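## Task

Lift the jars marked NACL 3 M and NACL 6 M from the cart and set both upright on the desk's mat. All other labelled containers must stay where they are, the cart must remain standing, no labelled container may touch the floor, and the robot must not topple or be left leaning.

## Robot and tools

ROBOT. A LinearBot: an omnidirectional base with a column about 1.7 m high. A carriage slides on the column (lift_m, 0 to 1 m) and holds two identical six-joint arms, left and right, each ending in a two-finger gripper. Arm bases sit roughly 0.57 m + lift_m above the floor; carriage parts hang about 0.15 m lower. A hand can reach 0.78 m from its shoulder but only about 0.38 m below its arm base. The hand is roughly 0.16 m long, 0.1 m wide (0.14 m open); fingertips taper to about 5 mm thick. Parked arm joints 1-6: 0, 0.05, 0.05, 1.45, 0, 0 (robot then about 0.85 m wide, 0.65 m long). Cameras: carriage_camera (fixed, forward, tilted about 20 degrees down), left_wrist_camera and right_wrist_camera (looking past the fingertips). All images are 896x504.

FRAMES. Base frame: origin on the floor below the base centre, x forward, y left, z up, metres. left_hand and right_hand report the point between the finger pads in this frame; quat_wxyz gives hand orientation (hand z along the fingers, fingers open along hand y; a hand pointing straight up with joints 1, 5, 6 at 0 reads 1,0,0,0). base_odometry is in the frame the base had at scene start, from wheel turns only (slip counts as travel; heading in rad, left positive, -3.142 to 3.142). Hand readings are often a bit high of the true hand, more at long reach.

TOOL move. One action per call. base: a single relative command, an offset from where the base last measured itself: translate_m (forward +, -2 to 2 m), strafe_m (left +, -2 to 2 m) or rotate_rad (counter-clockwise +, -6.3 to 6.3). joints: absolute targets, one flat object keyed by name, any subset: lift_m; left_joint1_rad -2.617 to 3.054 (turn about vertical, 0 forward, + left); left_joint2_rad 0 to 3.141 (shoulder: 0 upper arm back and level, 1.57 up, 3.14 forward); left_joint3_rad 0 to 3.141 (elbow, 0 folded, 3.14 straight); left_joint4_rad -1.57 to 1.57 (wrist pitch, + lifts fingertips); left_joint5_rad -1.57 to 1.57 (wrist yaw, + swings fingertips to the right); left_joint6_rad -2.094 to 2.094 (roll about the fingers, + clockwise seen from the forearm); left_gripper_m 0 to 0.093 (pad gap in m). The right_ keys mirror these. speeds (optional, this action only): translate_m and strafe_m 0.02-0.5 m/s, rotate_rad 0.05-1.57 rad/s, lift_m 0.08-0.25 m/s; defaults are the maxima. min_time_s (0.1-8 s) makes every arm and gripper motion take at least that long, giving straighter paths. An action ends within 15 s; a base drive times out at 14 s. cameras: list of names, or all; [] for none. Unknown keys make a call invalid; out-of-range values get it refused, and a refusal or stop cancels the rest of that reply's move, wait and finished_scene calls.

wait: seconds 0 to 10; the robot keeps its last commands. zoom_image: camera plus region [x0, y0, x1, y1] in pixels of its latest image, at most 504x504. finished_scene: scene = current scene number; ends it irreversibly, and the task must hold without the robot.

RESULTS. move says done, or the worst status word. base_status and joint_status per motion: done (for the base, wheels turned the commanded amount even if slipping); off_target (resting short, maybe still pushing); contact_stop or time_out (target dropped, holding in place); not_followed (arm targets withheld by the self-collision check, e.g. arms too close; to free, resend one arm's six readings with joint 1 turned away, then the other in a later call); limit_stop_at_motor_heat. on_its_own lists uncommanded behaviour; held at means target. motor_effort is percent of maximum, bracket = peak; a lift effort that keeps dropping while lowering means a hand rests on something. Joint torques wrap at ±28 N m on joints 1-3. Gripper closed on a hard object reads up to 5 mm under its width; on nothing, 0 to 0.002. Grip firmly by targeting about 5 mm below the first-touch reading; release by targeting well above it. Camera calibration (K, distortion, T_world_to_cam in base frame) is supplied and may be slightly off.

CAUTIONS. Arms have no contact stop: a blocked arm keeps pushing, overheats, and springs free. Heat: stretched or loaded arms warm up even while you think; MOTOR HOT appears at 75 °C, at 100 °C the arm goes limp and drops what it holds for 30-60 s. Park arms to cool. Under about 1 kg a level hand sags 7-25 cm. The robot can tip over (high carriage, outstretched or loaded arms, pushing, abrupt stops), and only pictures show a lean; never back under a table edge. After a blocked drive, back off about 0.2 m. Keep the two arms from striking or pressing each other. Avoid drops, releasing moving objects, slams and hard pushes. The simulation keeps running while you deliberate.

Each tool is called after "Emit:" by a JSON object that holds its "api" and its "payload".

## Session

Emit:
{"api": "move", "payload": {"base": {"rotate_rad":2.5}, "joints": {"lift_m":0.4,"left_gripper_m":0.093,"right_gripper_m":0.093}}}

Scene clock: 3.83 s.
Joint torques (N m): left_arm=[-0.4 4.6 5.29 -0.36 -0.02 -0.04] | right_arm=[0.21 3.4 6.13 -0.29 0.09 0.06]
move: done
base_odometry: x=+0.000 y=+0.000 heading=+2.500
base_status: done
joint_positions: lift_m=+0.400 left_joint1_rad=+0.000 left_joint2_rad=+0.055 left_joint3_rad=+0.051 left_joint4_rad=+1.474 left_joint5_rad=+0.031 left_joint6_rad=+0.040 left_gripper_m=+0.09306 right_joint1_rad=-0.016 right_joint2_rad=+0.048 right_joint3_rad=+0.039 right_joint4_rad=+1.493 right_joint5_rad=-0.022 right_joint6_rad=+0.050 right_gripper_m=+0.09313
joint_status: all done
motor_effort: lift_m=+42(51) drive_wheels=+8(19)
left_hand: x=+0.2488 y=+0.2991 z=+1.4125 quat_wxyz=(+0.998, +0.016, +0.050, +0.019) (m; base frame)
right_hand: x=+0.2458 y=-0.3010 z=+1.4097 quat_wxyz=(+0.999, -0.010, +0.044, +0.018) (m; base frame)
pictures: carriage_camera, left_wrist_camera, right_wrist_camera
camera_calibration:
carriage_camera: T_world_to_cam=[[-0.0301167, -0.999264, -0.0237735, 0.0369726], [-0.352417, 0.0328724, -0.935266, 1.35272], [0.935359, -0.0197889, -0.353147, 0.368571], [0, 0, 0, 1]] pos_world=[0.133088, -0.000228057, 1.39619]
left_wrist_camera: T_world_to_cam=[[0.0481633, -0.997376, -0.0540546, 0.364578], [0.735372, 0.0720303, -0.673825, 0.751255], [0.67595, -0.00729666, 0.736911, -1.08482], [0, 0, 0, 1]] pos_world=[0.163274, 0.301592, 1.32534]
right_wrist_camera: T_world_to_cam=[[0.100537, -0.994933, 0.000845325, -0.321257], [0.775106, 0.0777908, -0.627024, 0.723648], [0.623781, 0.0636941, 0.779, -1.1093], [0, 0, 0, 1]] pos_world=[0.163357, -0.305266, 1.31816]

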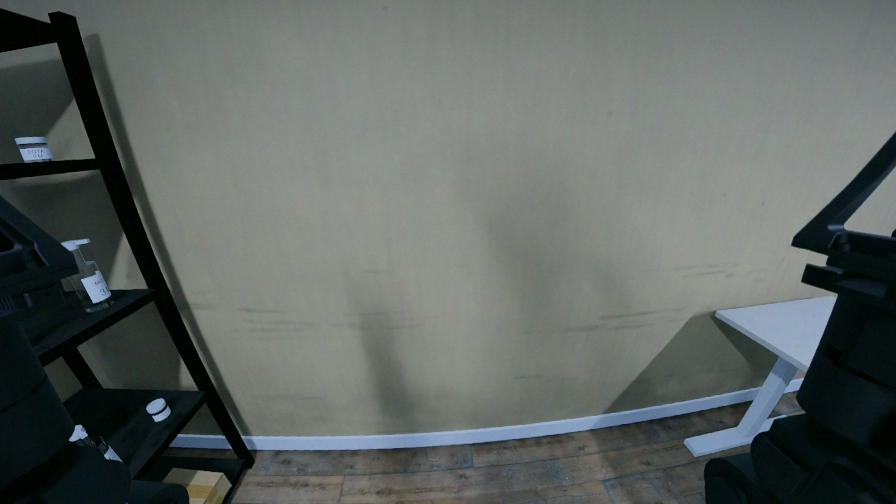

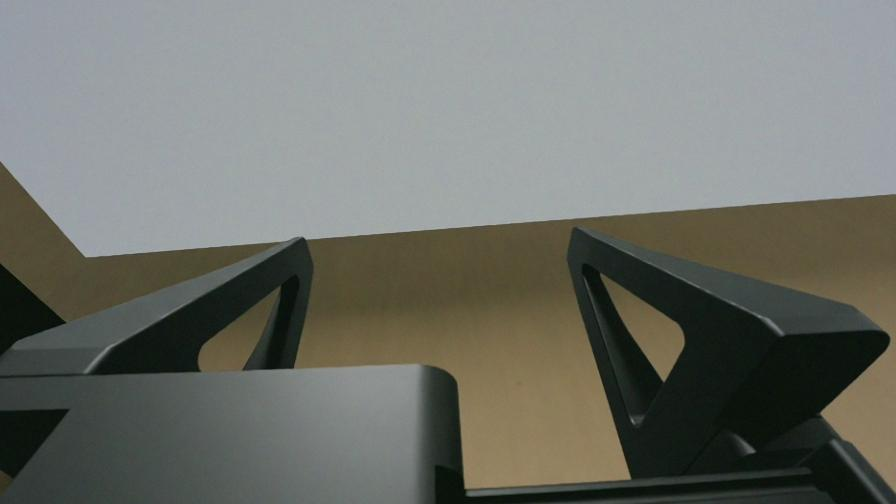

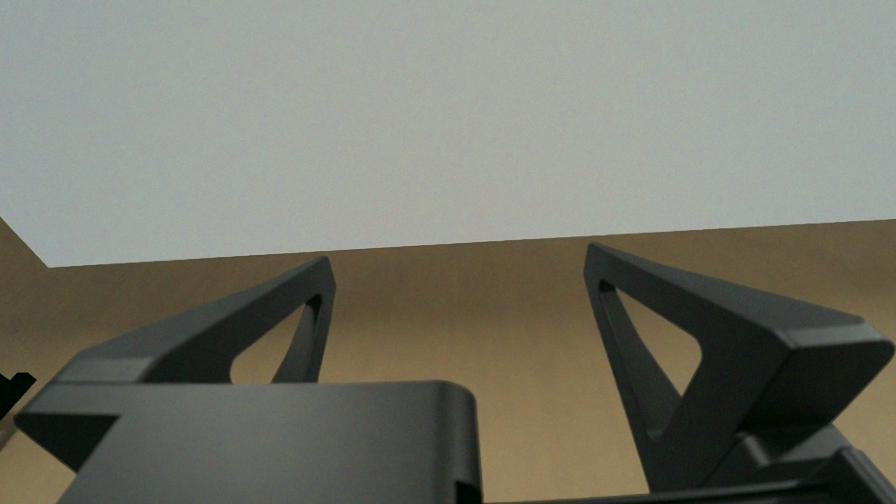

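Emit:
{"api": "move", "payload": {"base": {"rotate_rad":-1.45}, "cameras": ["carriage_camera"]}}

Scene clock: 7.27 s.
Joint torques (N m): left_arm=[-0.42 4.57 5.29 -0.35 -0.01 -0.04] | right_arm=[0.14 3.4 6.09 -0.27 0.08 0.06]
move: done
base_odometry: x=+0.000 y=+0.000 heading=+1.050
base_status: done
joint_positions: lift_m=+0.400 left_joint1_rad=+0.000 left_joint2_rad=+0.055 left_joint3_rad=+0.051 left_joint4_rad=+1.474 left_joint5_rad=+0.031 left_joint6_rad=+0.040 left_gripper_m=+0.09306 right_joint1_rad=-0.016 right_joint2_rad=+0.048 right_joint3_rad=+0.039 right_joint4_rad=+1.492 right_joint5_rad=-0.022 right_joint6_rad=+0.050 right_gripper_m=+0.09313
joint_status: not commanded
motor_effort: lift_m=+42(43) drive_wheels=+8(21)
left_hand: x=+0.2489 y=+0.2991 z=+1.4125 quat_wxyz=(+0.998, +0.016, +0.050, +0.019) (m; base frame)
right_hand: x=+0.2461 y=-0.3010 z=+1.4097 quat_wxyz=(+0.999, -0.010, +0.045, +0.018) (m; base frame)
pictures: carriage_camera
camera_calibration:
carriage_camera: T_world_to_cam=[[-0.0301167, -0.999264, -0.0237735, 0.0369726], [-0.352417, 0.0328724, -0.935266, 1.35272], [0.935359, -0.0197889, -0.353147, 0.368571], [0, 0, 0, 1]] pos_world=[0.133088, -0.000228057, 1.39619]

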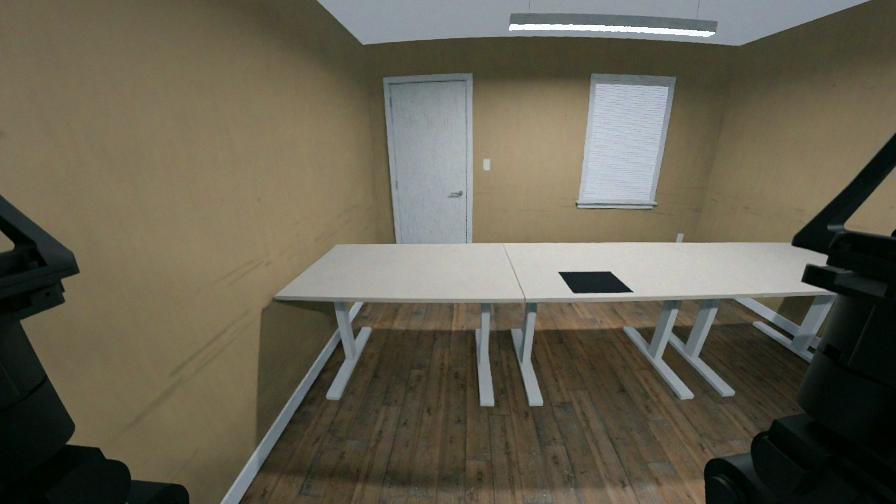

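Emit:
{"api": "move", "payload": {"base": {"rotate_rad":-0.8}, "cameras": ["carriage_camera"]}}

Scene clock: 10.63 s.
Joint torques (N m): left_arm=[-0.34 4.56 5.29 -0.35 -0.02 -0.04] | right_arm=[0.25 3.37 6.09 -0.27 0.08 0.06]
move: done
base_odometry: x=+0.000 y=+0.000 heading=+0.250
base_status: done
joint_positions: lift_m=+0.400 left_joint1_rad=+0.000 left_joint2_rad=+0.055 left_joint3_rad=+0.051 left_joint4_rad=+1.474 left_joint5_rad=+0.031 left_joint6_rad=+0.040 left_gripper_m=+0.09306 right_joint1_rad=-0.016 right_joint2_rad=+0.048 right_joint3_rad=+0.039 right_joint4_rad=+1.492 right_joint5_rad=-0.022 right_joint6_rad=+0.050 right_gripper_m=+0.09313
joint_status: not commanded
motor_effort: lift_m=+42(43) drive_wheels=+8(19)
left_hand: x=+0.2489 y=+0.2991 z=+1.4125 quat_wxyz=(+0.998, +0.016, +0.050, +0.019) (m; base frame)
right_hand: x=+0.2461 y=-0.3010 z=+1.4097 quat_wxyz=(+0.999, -0.010, +0.045, +0.018) (m; base frame)
pictures: carriage_camera
camera_calibration:
carriage_camera: T_world_to_cam=[[-0.0301167, -0.999264, -0.0237735, 0.0369726], [-0.352417, 0.0328724, -0.935266, 1.35272], [0.935359, -0.0197889, -0.353147, 0.368571], [0, 0, 0, 1]] pos_world=[0.133088, -0.000228057, 1.39619]

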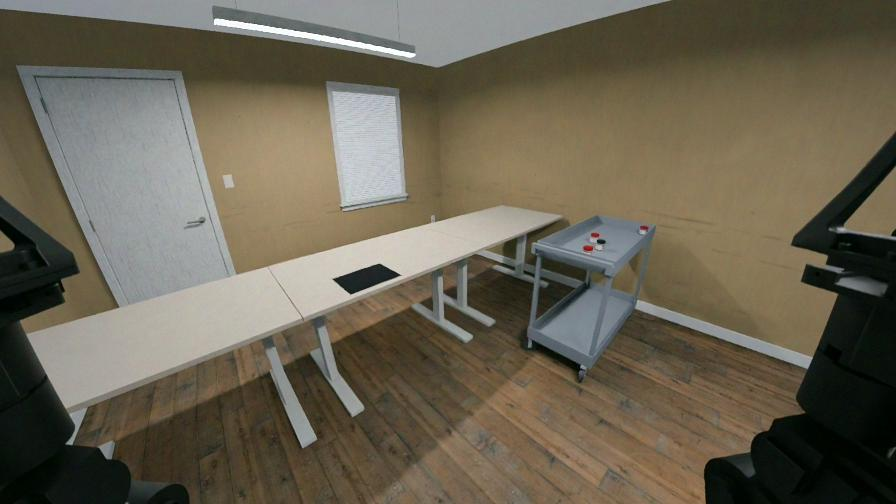

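Emit:
{"api": "zoom_image", "payload": {"camera": "carriage_camera", "region": [575, 220, 655, 260]}}

Emit:
{"api": "move", "payload": {"base": {"rotate_rad":0.73}, "cameras": []}}

Emit:
{"api": "move", "payload": {"base": {"strafe_m":-0.85}, "joints": {"lift_m":0.2}, "cameras": ["carriage_camera"]}}

Scaled by 6.300.

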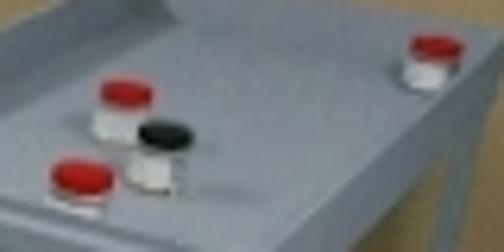

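Scene clock: 14.77 s.
Joint torques (N m): left_arm=[-0.4 4.59 5.29 -0.35 -0.01 -0.04] | right_arm=[0.2 3.38 6.11 -0.27 0.09 0.07]
move: done
base_odometry: x=+0.000 y=+0.000 heading=+0.980
base_status: done
joint_positions: lift_m=+0.400 left_joint1_rad=+0.000 left_joint2_rad=+0.055 left_joint3_rad=+0.051 left_joint4_rad=+1.474 left_joint5_rad=+0.031 left_joint6_rad=+0.040 left_gripper_m=+0.09306 right_joint1_rad=-0.016 right_joint2_rad=+0.048 right_joint3_rad=+0.039 right_joint4_rad=+1.492 right_joint5_rad=-0.022 right_joint6_rad=+0.050 right_gripper_m=+0.09313
joint_status: not commanded
motor_effort: lift_m=+43(43) drive_wheels=+11(14)
left_hand: x=+0.2489 y=+0.2991 z=+1.4125 quat_wxyz=(+0.998, +0.016, +0.050, +0.019) (m; base frame)
right_hand: x=+0.2461 y=-0.3010 z=+1.4097 quat_wxyz=(+0.999, -0.010, +0.045, +0.018) (m; base frame)
pictures: none
No camera images: "cameras" was empty.

Scene clock: 18.73 s.
Joint torques (N m): left_arm=[-0.42 4.57 5.3 -0.35 -0.01 -0.04] | right_arm=[0.08 3.4 6.09 -0.27 0.09 0.07]
move: done
base_odometry: x=+0.706 y=-0.473 heading=+0.981
base_status: done
joint_positions: lift_m=+0.200 left_joint1_rad=+0.001 left_joint2_rad=+0.055 left_joint3_rad=+0.051 left_joint4_rad=+1.474 left_joint5_rad=+0.031 left_joint6_rad=+0.040 left_gripper_m=+0.09306 right_joint1_rad=-0.016 right_joint2_rad=+0.048 right_joint3_rad=+0.039 right_joint4_rad=+1.492 right_joint5_rad=-0.022 right_joint6_rad=+0.050 right_gripper_m=+0.09313
joint_status: all done
motor_effort: lift_m=+36(37) drive_wheels=-4(25)
left_hand: x=+0.2489 y=+0.2991 z=+1.2131 quat_wxyz=(+0.998, +0.016, +0.050, +0.020) (m; base frame)
right_hand: x=+0.2459 y=-0.3010 z=+1.2104 quat_wxyz=(+0.999, -0.010, +0.044, +0.018) (m; base frame)
pictures: carriage_camera
camera_calibration:
carriage_camera: T_world_to_cam=[[-0.0301167, -0.999264, -0.0237735, 0.0322311], [-0.352417, 0.0328724, -0.935266, 1.16619], [0.935359, -0.0197889, -0.353147, 0.298138], [0, 0, 0, 1]] pos_world=[0.133088, -0.000228057, 1.19675]

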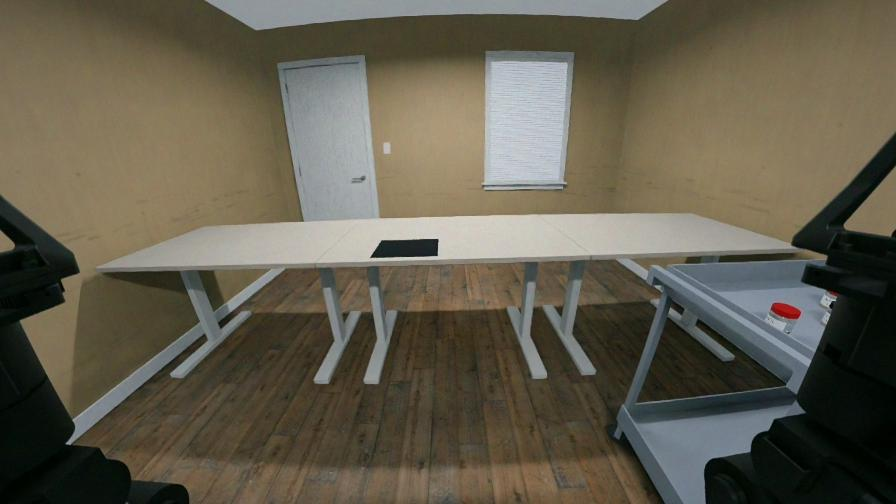

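Emit:
{"api": "move", "payload": {"base": {"strafe_m":-0.42}, "joints": {"lift_m":0.1,"left_joint1_rad":-0.3,"left_joint2_rad":1.8,"left_joint3_rad":1.7,"left_joint4_rad":0.1,"left_joint5_rad":1.1}, "cameras": ["carriage_camera","left_wrist_camera"]}}

Emit:
{"api": "zoom_image", "payload": {"camera": "left_wrist_camera", "region": [380, 80, 600, 240]}}

Emit:
{"api": "zoom_image", "payload": {"camera": "left_wrist_camera", "region": [290, 180, 600, 370]}}

Scene clock: 22.63 s.
Joint torques (N m): left_arm=[-0.54 -11.17 9.51 1.48 0.13 -0.04] | right_arm=[0.1 3.4 6.08 -0.27 0.09 0.07]
move: done
base_odometry: x=+1.055 y=-0.706 heading=+0.981
base_status: done
joint_positions: lift_m=+0.100 left_joint1_rad=-0.299 left_joint2_rad=+1.801 left_joint3_rad=+1.665 left_joint4_rad=+0.105 left_joint5_rad=+1.089 left_joint6_rad=+0.040 left_gripper_m=+0.09306 right_joint1_rad=-0.015 right_joint2_rad=+0.048 right_joint3_rad=+0.039 right_joint4_rad=+1.492 right_joint5_rad=-0.022 right_joint6_rad=+0.050 right_gripper_m=+0.09313
joint_status: all done
motor_effort: lift_m=+36(37) drive_wheels=-4(22)
left_hand: x=+0.6407 y=+0.0160 z=+1.0733 quat_wxyz=(+0.542, +0.459, +0.545, -0.446) (m; base frame)
right_hand: x=+0.2459 y=-0.3010 z=+1.1104 quat_wxyz=(+0.999, -0.010, +0.044, +0.018) (m; base frame)
pictures: carriage_camera, left_wrist_camera
camera_calibration:
carriage_camera: T_world_to_cam=[[-0.0301167, -0.999264, -0.0237735, 0.0298538], [-0.352417, 0.0328724, -0.935266, 1.07266], [0.935359, -0.0197889, -0.353147, 0.262823], [0, 0, 0, 1]] pos_world=[0.133088, -0.000228057, 1.09675]
left_wrist_camera: T_world_to_cam=[[-0.986302, -0.163007, -0.0252283, 0.663498], [-0.0798474, 0.605662, -0.791706, 0.89516], [0.144333, -0.778847, -0.610381, 0.697132], [0, 0, 0, 1]] pos_world=[0.625267, 0.10895, 1.15096]

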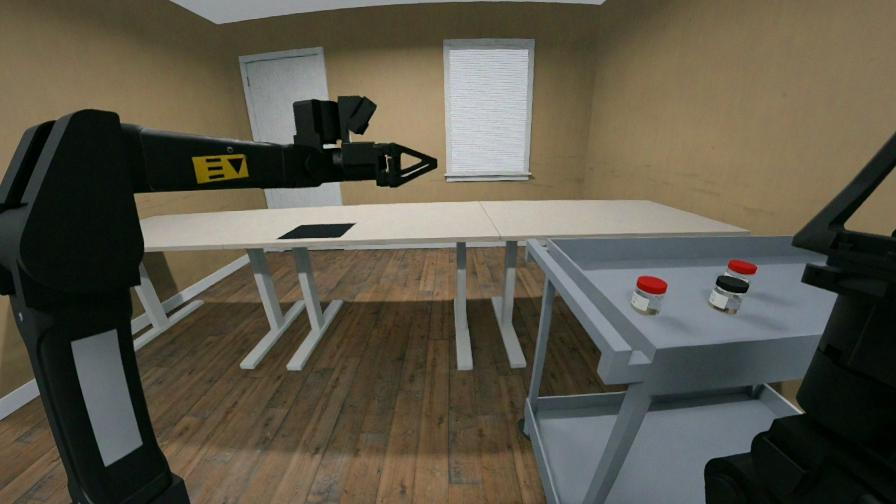

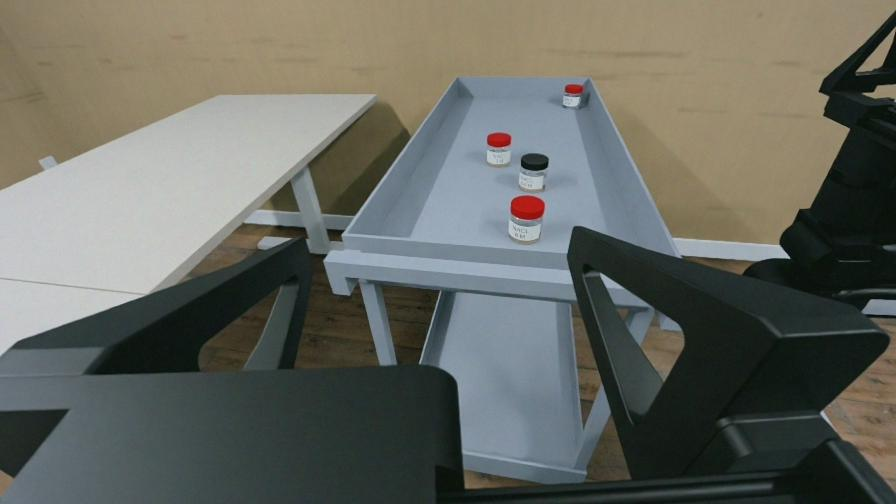

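Scaled by 2.291.

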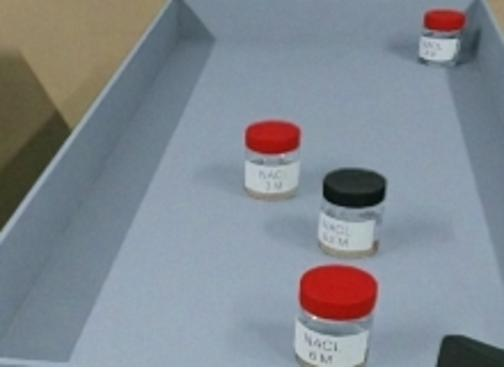

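Scaled by 1.626.

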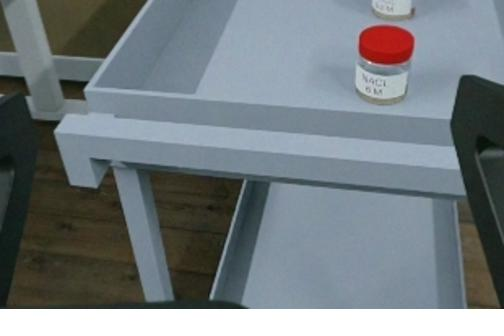

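Near red = 6 M. Check far-left red vs far right.

Emit:
{"api": "zoom_image", "payload": {"camera": "left_wrist_camera", "region": [483, 128, 515, 170]}}

Emit:
{"api": "zoom_image", "payload": {"camera": "left_wrist_camera", "region": [556, 80, 590, 114]}}

Emit:
{"api": "zoom_image", "payload": {"camera": "carriage_camera", "region": [720, 255, 762, 297]}}

Emit:
{"api": "zoom_image", "payload": {"camera": "left_wrist_camera", "region": [515, 150, 552, 195]}}

Scaled by 12.000.

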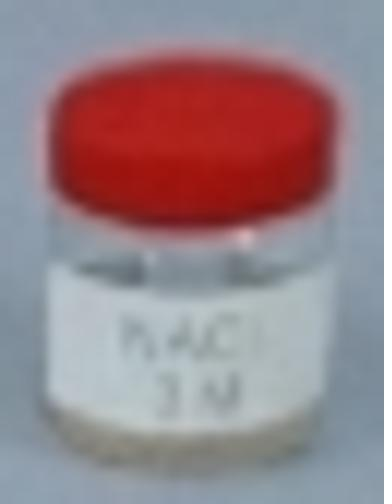

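Scaled by 14.824.

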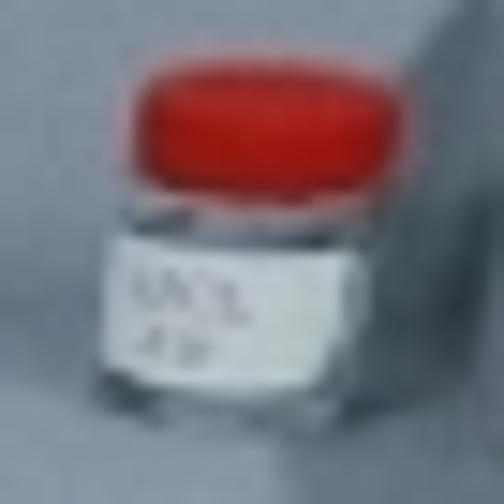

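Scaled by 12.000.

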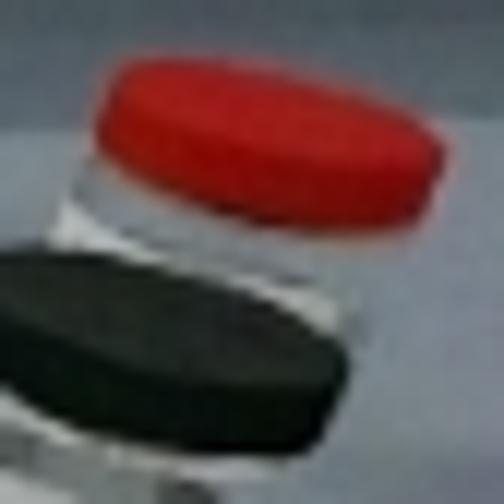

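Scaled by 11.200.

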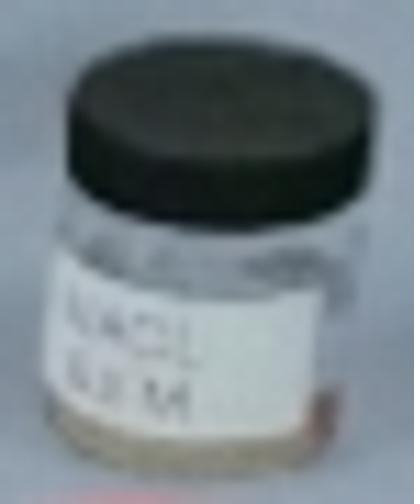

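Emit:
{"api": "move", "payload": {"base": {"strafe_m":-0.477}, "joints": {"lift_m":0.37,"left_joint5_rad":0,"left_joint6_rad":0}, "cameras": []}}

Emit:
{"api": "move", "payload": {"joints": {"left_joint1_rad":-0.585,"left_joint2_rad":2.39,"left_joint3_rad":1.89,"left_joint4_rad":-1.05,"left_joint5_rad":0,"left_joint6_rad":0,"right_joint1_rad":0.174,"right_joint2_rad":2.38,"right_joint3_rad":1.88,"right_joint4_rad":-1.05,"right_joint5_rad":0,"right_joint6_rad":0}}}

Scene clock: 28.93 s.
Joint torques (N m): left_arm=[-0.35 -11.51 8.95 1.93 -0.1 -0.17] | right_arm=[0.09 3.38 6.08 -0.27 0.08 0.06]
move: done
base_odometry: x=+1.452 y=-0.971 heading=+0.982
base_status: done
joint_positions: lift_m=+0.370 left_joint1_rad=-0.302 left_joint2_rad=+1.802 left_joint3_rad=+1.675 left_joint4_rad=+0.098 left_joint5_rad=+0.011 left_joint6_rad=+0.015 left_gripper_m=+0.09306 right_joint1_rad=-0.015 right_joint2_rad=+0.048 right_joint3_rad=+0.039 right_joint4_rad=+1.492 right_joint5_rad=-0.022 right_joint6_rad=+0.050 right_gripper_m=+0.09313
joint_status: all done
motor_effort: lift_m=+42(52) drive_wheels=-3(22)
left_hand: x=+0.7727 y=+0.1309 z=+1.3428 quat_wxyz=(+0.689, +0.117, +0.708, -0.104) (m; base frame)
right_hand: x=+0.2458 y=-0.3009 z=+1.3799 quat_wxyz=(+0.999, -0.010, +0.044, +0.018) (m; base frame)
pictures: none
No camera images: "cameras" was empty.

Scene clock: 31.37 s.
Joint torques (N m): left_arm=[-0.76 -14.26 8.13 0.17 -0.05 -0.17] | right_arm=[0.75 -11.23 8.17 0.32 0.25 -0.02]
move: done
base_odometry: x=+1.452 y=-0.971 heading=+0.982
base_status: not commanded
joint_positions: lift_m=+0.370 left_joint1_rad=-0.581 left_joint2_rad=+2.383 left_joint3_rad=+1.858 left_joint4_rad=-1.039 left_joint5_rad=+0.007 left_joint6_rad=+0.014 left_gripper_m=+0.09306 right_joint1_rad=+0.169 right_joint2_rad=+2.372 right_joint3_rad=+1.856 right_joint4_rad=-1.037 right_joint5_rad=-0.016 right_joint6_rad=+0.008 right_gripper_m=+0.09313
joint_status: all done
motor_effort: lift_m=+42(42) drive_wheels=-3(7)
left_hand: x=+0.6025 y=+0.0534 z=+0.9293 quat_wxyz=(+0.002, +0.293, +0.956, -0.004) (m; base frame)
right_hand: x=+0.6724 y=-0.2247 z=+0.9339 quat_wxyz=(+0.009, -0.081, +0.997, +0.009) (m; base frame)
pictures: carriage_camera, left_wrist_camera, right_wrist_camera
camera_calibration:
carriage_camera: T_world_to_cam=[[-0.0301167, -0.999264, -0.0237735, 0.036261], [-0.352417, 0.0328724, -0.935266, 1.32472], [0.935359, -0.0197889, -0.353147, 0.358001], [0, 0, 0, 1]] pos_world=[0.133088, -0.000228057, 1.36626]
left_wrist_camera: T_world_to_cam=[[-0.57171, -0.820081, 0.0248153, 0.367094], [-0.652097, 0.472541, 0.592853, -0.179371], [-0.497913, 0.322758, -0.804928, 1.15283], [0, 0, 0, 1]] pos_world=[0.666912, 0.013723, 1.02517]
right_wrist_camera: T_world_to_cam=[[0.0953305, -0.995423, -0.00672866, -0.277421], [-0.837275, -0.0838371, 0.540317, 0.046401], [-0.538408, -0.045875, -0.841434, 1.26057], [0, 0, 0, 1]] pos_world=[0.743996, -0.214433, 1.03375]

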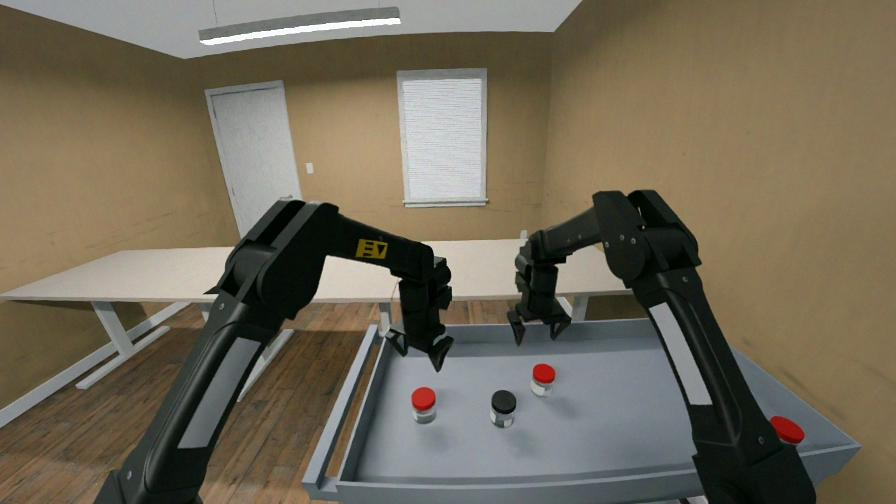

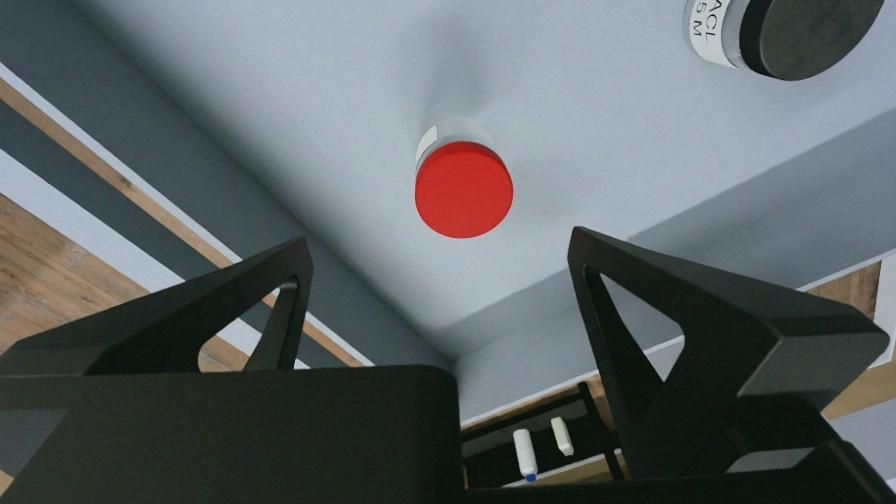

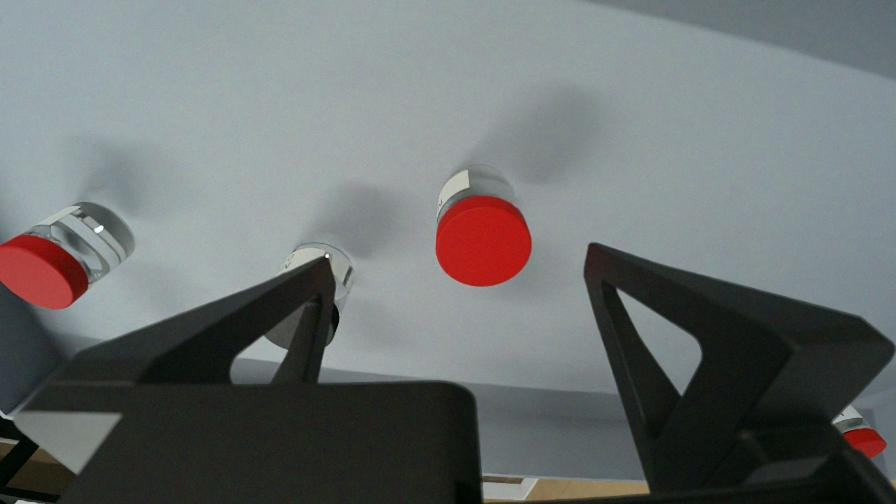

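Emit:
{"api": "move", "payload": {"joints": {"left_joint1_rad":-0.608,"left_joint2_rad":2.39,"left_joint3_rad":1.89,"left_joint4_rad":-1.05,"right_joint1_rad":0.135,"right_joint2_rad":2.26,"right_joint3_rad":1.76,"right_joint4_rad":-1.05,"lift_m":0.33}, "min_time_s": 0.5}}

Scene clock: 36.73 s.
Joint torques (N m): left_arm=[-0.7 -15.76 7.31 0.19 -0.05 -0.16] | right_arm=[-0.02 -14.41 6.04 0.38 0.22 -0.01]
move: done
base_odometry: x=+1.452 y=-0.971 heading=+0.982
base_status: not commanded
joint_positions: lift_m=+0.330 left_joint1_rad=-0.606 left_joint2_rad=+2.398 left_joint3_rad=+1.869 left_joint4_rad=-1.045 left_joint5_rad=+0.007 left_joint6_rad=+0.014 left_gripper_m=+0.09306 right_joint1_rad=+0.136 right_joint2_rad=+2.293 right_joint3_rad=+1.760 right_joint4_rad=-1.050 right_joint5_rad=-0.014 right_joint6_rad=+0.007 right_gripper_m=+0.09313
joint_status: all done
motor_effort: lift_m=+37(38) drive_wheels=-3(3)
left_hand: x=+0.5963 y=+0.0440 z=+0.8859 quat_wxyz=(-0.002, +0.305, +0.952, -0.003) (m; base frame)
right_hand: x=+0.6511 y=-0.2433 z=+0.9043 quat_wxyz=(-0.007, -0.064, +0.998, +0.007) (m; base frame)
pictures: carriage_camera, left_wrist_camera, right_wrist_camera
camera_calibration:
carriage_camera: T_world_to_cam=[[-0.0301167, -0.999264, -0.0237735, 0.0353187], [-0.352417, 0.0328724, -0.935266, 1.28765], [0.935359, -0.0197889, -0.353147, 0.344003], [0, 0, 0, 1]] pos_world=[0.133088, -0.000228057, 1.32662]
left_wrist_camera: T_world_to_cam=[[-0.591685, -0.805791, 0.0246867, 0.368347], [-0.635821, 0.485266, 0.600207, -0.169993], [-0.495621, 0.339437, -0.799463, 1.11088], [0, 0, 0, 1]] pos_world=[0.660434, 0.00222954, 0.981042]
right_wrist_camera: T_world_to_cam=[[0.062481, -0.998043, -0.00255558, -0.27707], [-0.822787, -0.0529583, 0.565877, 0.0179677], [-0.564905, -0.0332539, -0.824486, 1.22841], [0, 0, 0, 1]] pos_world=[0.726028, -0.234727, 1.00193]

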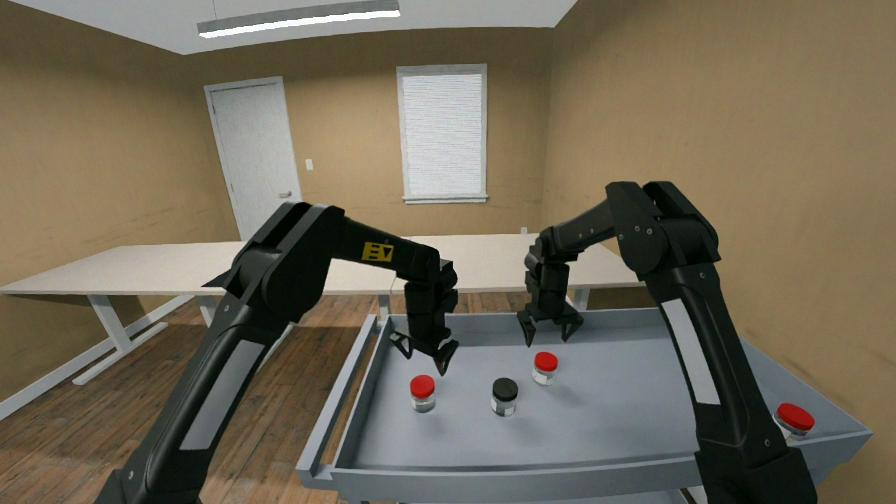

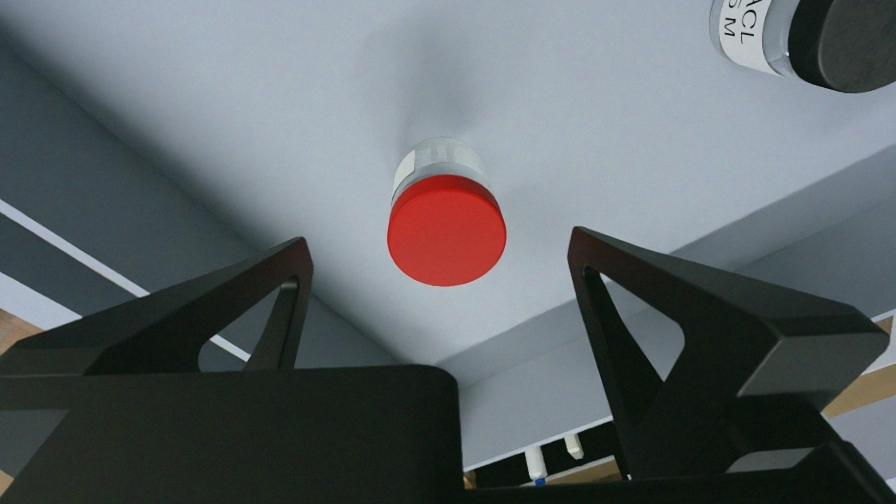

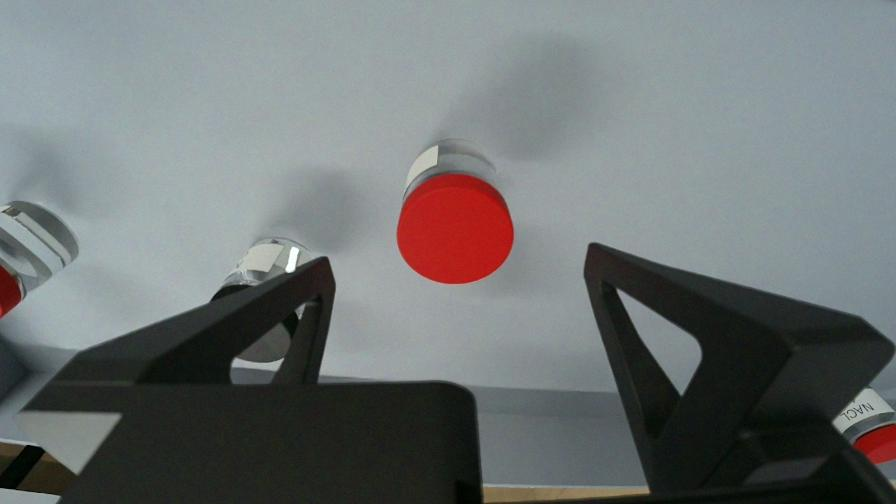

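Emit:
{"api": "move", "payload": {"joints": {"left_joint1_rad":-0.608,"left_joint2_rad":2.39,"left_joint3_rad":1.80,"left_joint4_rad":-0.97,"right_joint1_rad":0.135,"right_joint2_rad":2.26,"right_joint3_rad":1.61,"right_joint4_rad":-0.91,"lift_m":0.295}, "min_time_s": 0.5}}

Scene clock: 39.57 s.
Joint torques (N m): left_arm=[-0.69 -15.68 4.56 0.45 -0.05 -0.16] | right_arm=[0.17 -12.92 5.45 0.53 0.22 -0.01]
move: done
base_odometry: x=+1.452 y=-0.971 heading=+0.982
base_status: not commanded
joint_positions: lift_m=+0.295 left_joint1_rad=-0.606 left_joint2_rad=+2.398 left_joint3_rad=+1.811 left_joint4_rad=-0.985 left_joint5_rad=+0.007 left_joint6_rad=+0.014 left_gripper_m=+0.09306 right_joint1_rad=+0.136 right_joint2_rad=+2.280 right_joint3_rad=+1.613 right_joint4_rad=-0.924 right_joint5_rad=-0.014 right_joint6_rad=+0.007 right_gripper_m=+0.09313
joint_status: all done
motor_effort: lift_m=+36(37) drive_wheels=-3(3)
left_hand: x=+0.5927 y=+0.0465 z=+0.8369 quat_wxyz=(-0.002, +0.305, +0.952, -0.003) (m; base frame)
right_hand: x=+0.6348 y=-0.2455 z=+0.8400 quat_wxyz=(-0.011, -0.064, +0.998, +0.006) (m; base frame)
pictures: carriage_camera, left_wrist_camera, right_wrist_camera
camera_calibration:
carriage_camera: T_world_to_cam=[[-0.0301167, -0.999264, -0.0237735, 0.0344889], [-0.352417, 0.0328724, -0.935266, 1.25501], [0.935359, -0.0197889, -0.353147, 0.331677], [0, 0, 0, 1]] pos_world=[0.133088, -0.000228057, 1.29172]
left_wrist_camera: T_world_to_cam=[[-0.591401, -0.806001, 0.0246548, 0.369304], [-0.636569, 0.485413, 0.599294, -0.142866], [-0.495, 0.338729, -0.800149, 1.06935], [0, 0, 0, 1]] pos_world=[0.656788, 0.00479081, 0.932149]
right_wrist_camera: T_world_to_cam=[[0.0624623, -0.998045, -0.00194002, -0.278949], [-0.818053, -0.0523109, 0.572759, 0.0322133], [-0.571741, -0.0341888, -0.819722, 1.16614], [0, 0, 0, 1]] pos_world=[0.710508, -0.236849, 0.936921]

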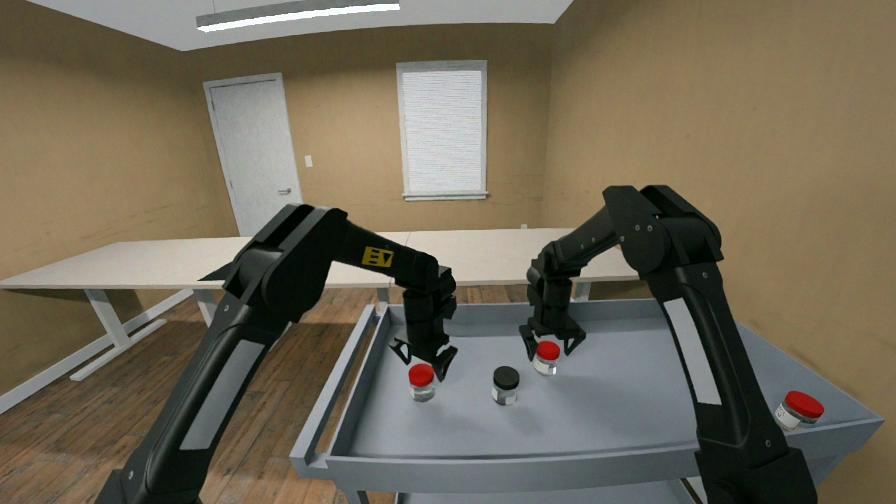

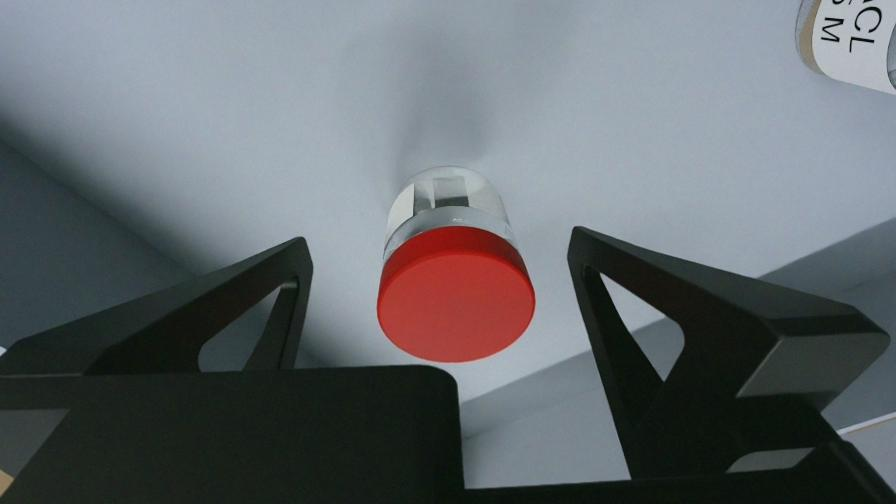

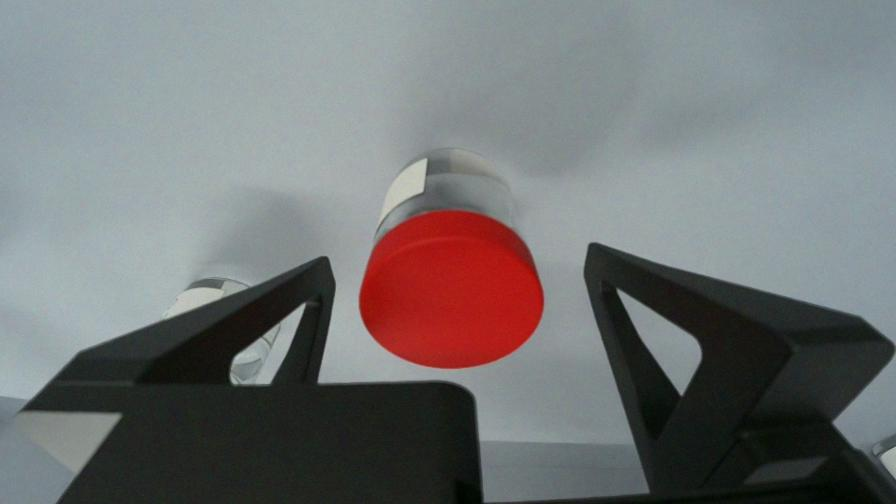

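Emit:
{"api": "move", "payload": {"joints": {"left_joint2_rad":2.31,"left_joint3_rad":1.735,"left_joint4_rad":-0.975}, "min_time_s": 0.4, "cameras": []}}

Emit:
{"api": "move", "payload": {"joints": {"lift_m":0.258}, "speeds": {"lift_m":0.12}}}

Scene clock: 41.53 s.
Joint torques (N m): left_arm=[-0.61 -18.86 4.63 0.28 -0.05 -0.16] | right_arm=[0.12 -12.92 5.45 0.52 0.24 -0.01]
move: done
base_odometry: x=+1.452 y=-0.971 heading=+0.982
base_status: not commanded
joint_positions: lift_m=+0.295 left_joint1_rad=-0.606 left_joint2_rad=+2.356 left_joint3_rad=+1.744 left_joint4_rad=-0.979 left_joint5_rad=+0.007 left_joint6_rad=+0.014 left_gripper_m=+0.09306 right_joint1_rad=+0.136 right_joint2_rad=+2.280 right_joint3_rad=+1.613 right_joint4_rad=-0.923 right_joint5_rad=-0.014 right_joint6_rad=+0.007 right_gripper_m=+0.09313
joint_status: all done
motor_effort: lift_m=+36(37) drive_wheels=-3(3)
left_hand: x=+0.5810 y=+0.0546 z=+0.8393 quat_wxyz=(-0.010, +0.305, +0.952, +0.000) (m; base frame)
right_hand: x=+0.6352 y=-0.2454 z=+0.8400 quat_wxyz=(-0.010, -0.064, +0.998, +0.007) (m; base frame)
pictures: none
No camera images: "cameras" was empty.

Scene clock: 42.27 s.
Joint torques (N m): left_arm=[-0.68 -17.81 4.93 0.29 -0.05 -0.16] | right_arm=[0.1 -12.81 5.57 0.48 0.18 -0.01]
move: done
base_odometry: x=+1.452 y=-0.971 heading=+0.982
base_status: not commanded
joint_positions: lift_m=+0.258 left_joint1_rad=-0.606 left_joint2_rad=+2.344 left_joint3_rad=+1.740 left_joint4_rad=-0.978 left_joint5_rad=+0.007 left_joint6_rad=+0.014 left_gripper_m=+0.09306 right_joint1_rad=+0.136 right_joint2_rad=+2.279 right_joint3_rad=+1.612 right_joint4_rad=-0.918 right_joint5_rad=-0.010 right_joint6_rad=+0.007 right_gripper_m=+0.09312
joint_status: all done
motor_effort: lift_m=+36(37) drive_wheels=-3(3)
left_hand: x=+0.5814 y=+0.0543 z=+0.8061 quat_wxyz=(-0.006, +0.305, +0.952, -0.002) (m; base frame)
right_hand: x=+0.6360 y=-0.2461 z=+0.8029 quat_wxyz=(-0.008, -0.064, +0.998, +0.004) (m; base frame)
pictures: carriage_camera, left_wrist_camera, right_wrist_camera
camera_calibration:
carriage_camera: T_world_to_cam=[[-0.0301167, -0.999264, -0.0237735, 0.0336096], [-0.352417, 0.0328724, -0.935266, 1.22041], [0.935359, -0.0197889, -0.353147, 0.318614], [0, 0, 0, 1]] pos_world=[0.133088, -0.000228057, 1.25473]
left_wrist_camera: T_world_to_cam=[[-0.591199, -0.806141, 0.0249226, 0.369366], [-0.631651, 0.482005, 0.607197, -0.144417], [-0.501499, 0.343231, -0.794161, 1.03515], [0, 0, 0, 1]] pos_world=[0.646275, 0.0120742, 0.900561]
right_wrist_camera: T_world_to_cam=[[0.0625428, -0.99804, 0.00223311, -0.283127], [-0.821421, -0.0502038, 0.568108, 0.0607668], [-0.566882, -0.0373654, -0.822951, 1.13513], [0, 0, 0, 1]] pos_world=[0.71111, -0.237106, 0.900269]

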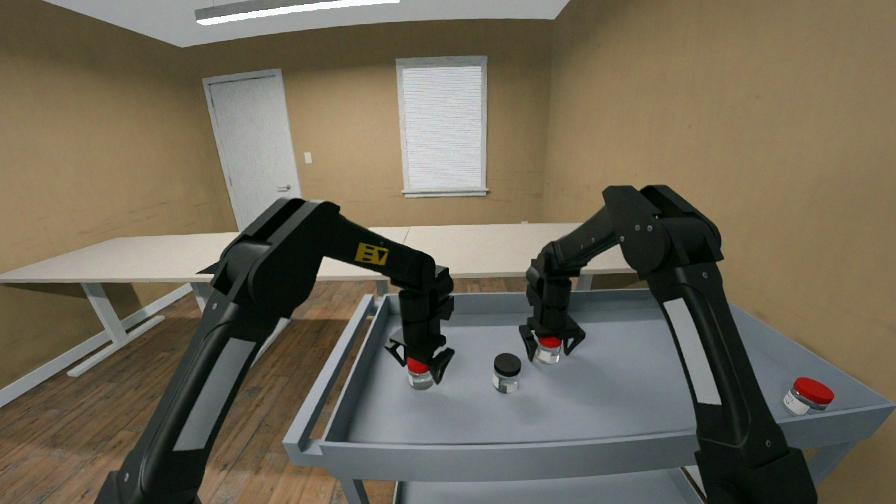

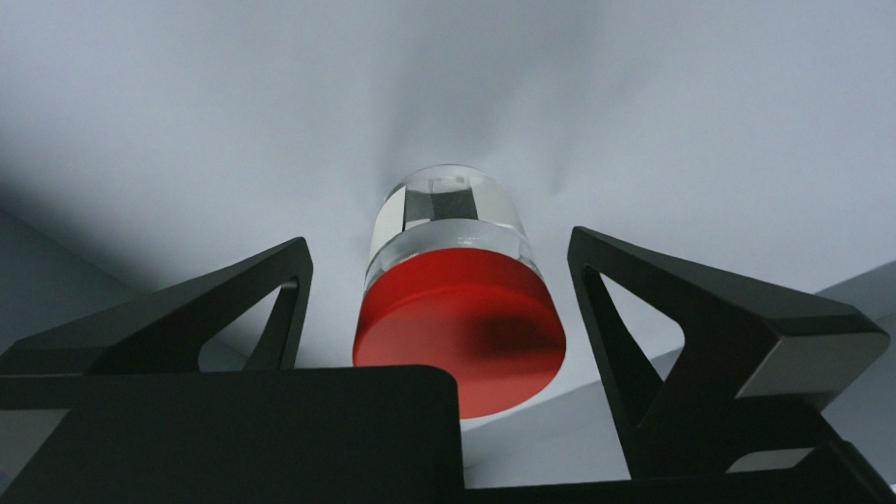

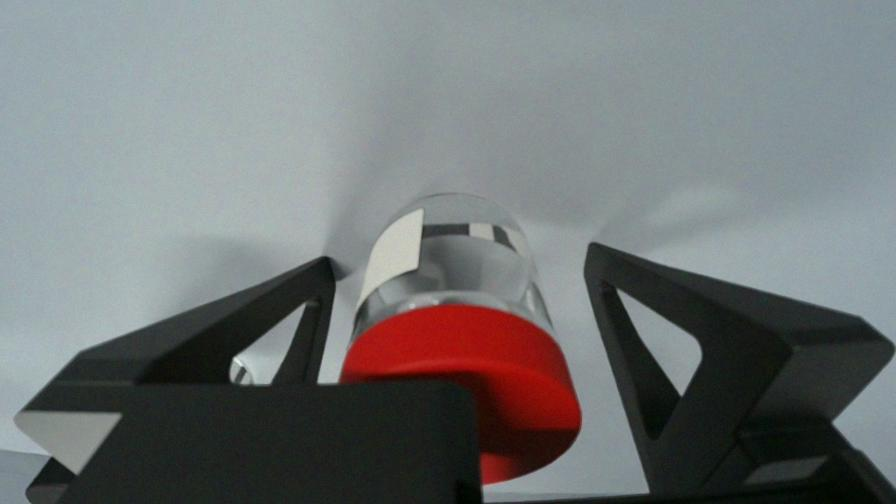

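Emit:
{"api": "move", "payload": {"joints": {"left_gripper_m":0.045,"right_gripper_m":0.045}, "min_time_s": 1.2}}

Scene clock: 44.13 s.
Joint torques (N m): left_arm=[-0.57 -17.8 4.94 0.29 -0.05 -0.16] | right_arm=[0.1 -12.88 5.6 0.48 0.17 -0.01]
move: off_target
base_odometry: x=+1.452 y=-0.971 heading=+0.982
base_status: not commanded
joint_positions: lift_m=+0.258 left_joint1_rad=-0.606 left_joint2_rad=+2.344 left_joint3_rad=+1.740 left_joint4_rad=-0.978 left_joint5_rad=+0.007 left_joint6_rad=+0.014 left_gripper_m=+0.05389 right_joint1_rad=+0.136 right_joint2_rad=+2.279 right_joint3_rad=+1.612 right_joint4_rad=-0.918 right_joint5_rad=-0.009 right_joint6_rad=+0.007 right_gripper_m=+0.05411
joint_status: left_gripper_m off_target (ended at +0.05392, target +0.04500); right_gripper_m off_target (ended at +0.05414, target +0.04500)
motor_effort: lift_m=+35(37) drive_wheels=-3(7)
left_hand: x=+0.5813 y=+0.0542 z=+0.8061 quat_wxyz=(-0.006, +0.305, +0.952, -0.002) (m; base frame)
right_hand: x=+0.6361 y=-0.2463 z=+0.8029 quat_wxyz=(-0.008, -0.064, +0.998, +0.004) (m; base frame)
pictures: carriage_camera, left_wrist_camera, right_wrist_camera
camera_calibration:
carriage_camera: T_world_to_cam=[[-0.0301167, -0.999264, -0.0237735, 0.0336096], [-0.352417, 0.0328724, -0.935266, 1.22041], [0.935359, -0.0197889, -0.353147, 0.318614], [0, 0, 0, 1]] pos_world=[0.133088, -0.000228057, 1.25473]
left_wrist_camera: T_world_to_cam=[[-0.591506, -0.805915, 0.0249226, 0.369366], [-0.631467, 0.482246, 0.607197, -0.144531], [-0.501368, 0.343423, -0.794161, 1.03506], [0, 0, 0, 1]] pos_world=[0.646164, 0.0119126, 0.900561]
right_wrist_camera: T_world_to_cam=[[0.0625584, -0.998036, 0.00334638, -0.284219], [-0.821723, -0.0496033, 0.567724, 0.0615058], [-0.566443, -0.0382657, -0.823212, 1.1349], [0, 0, 0, 1]] pos_world=[0.711177, -0.237182, 0.900296]

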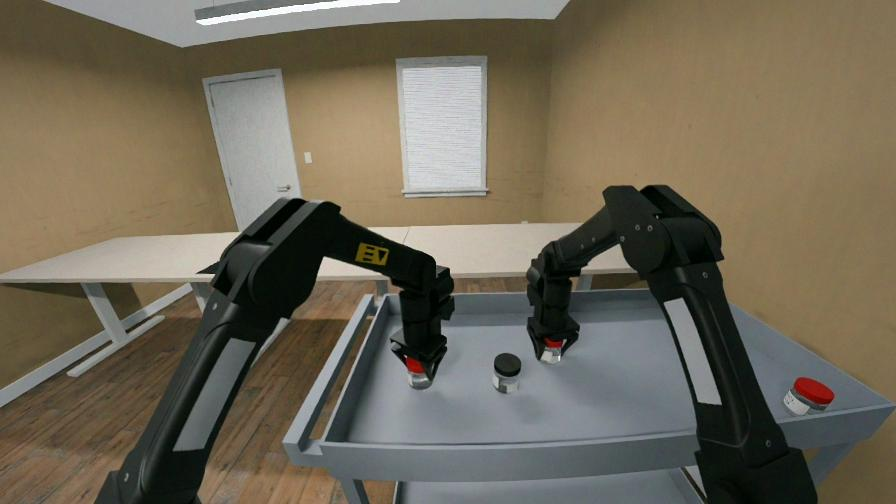

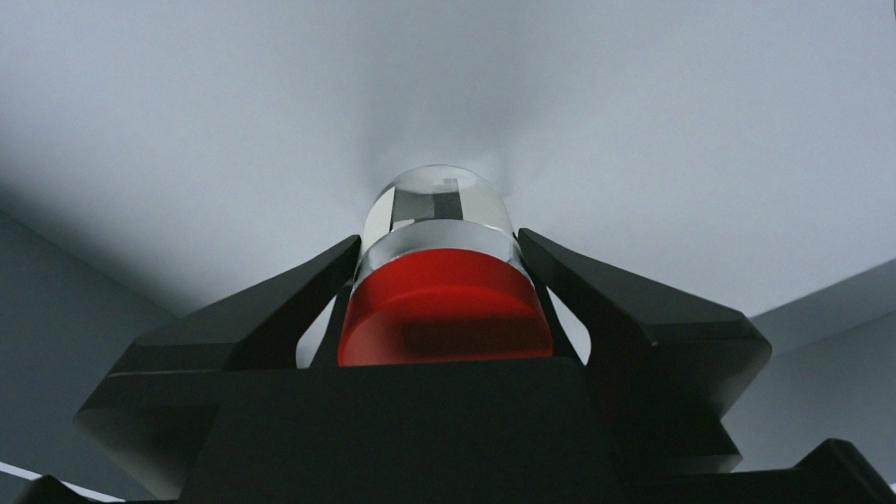

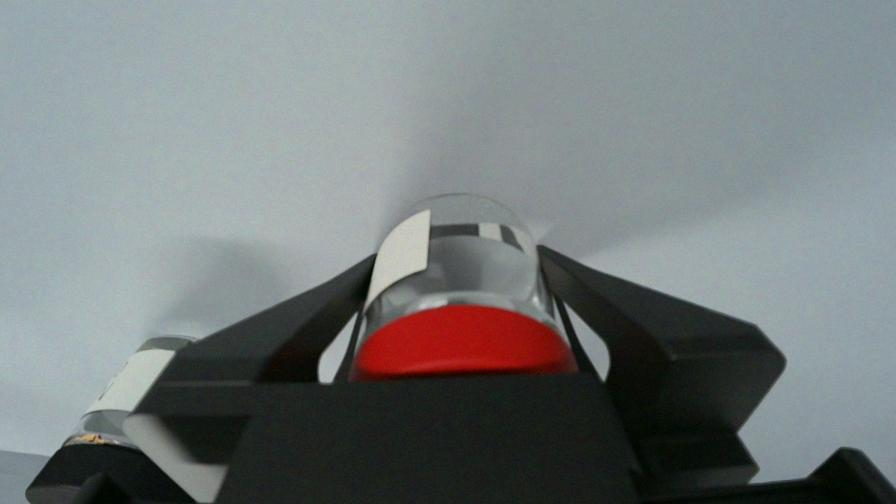

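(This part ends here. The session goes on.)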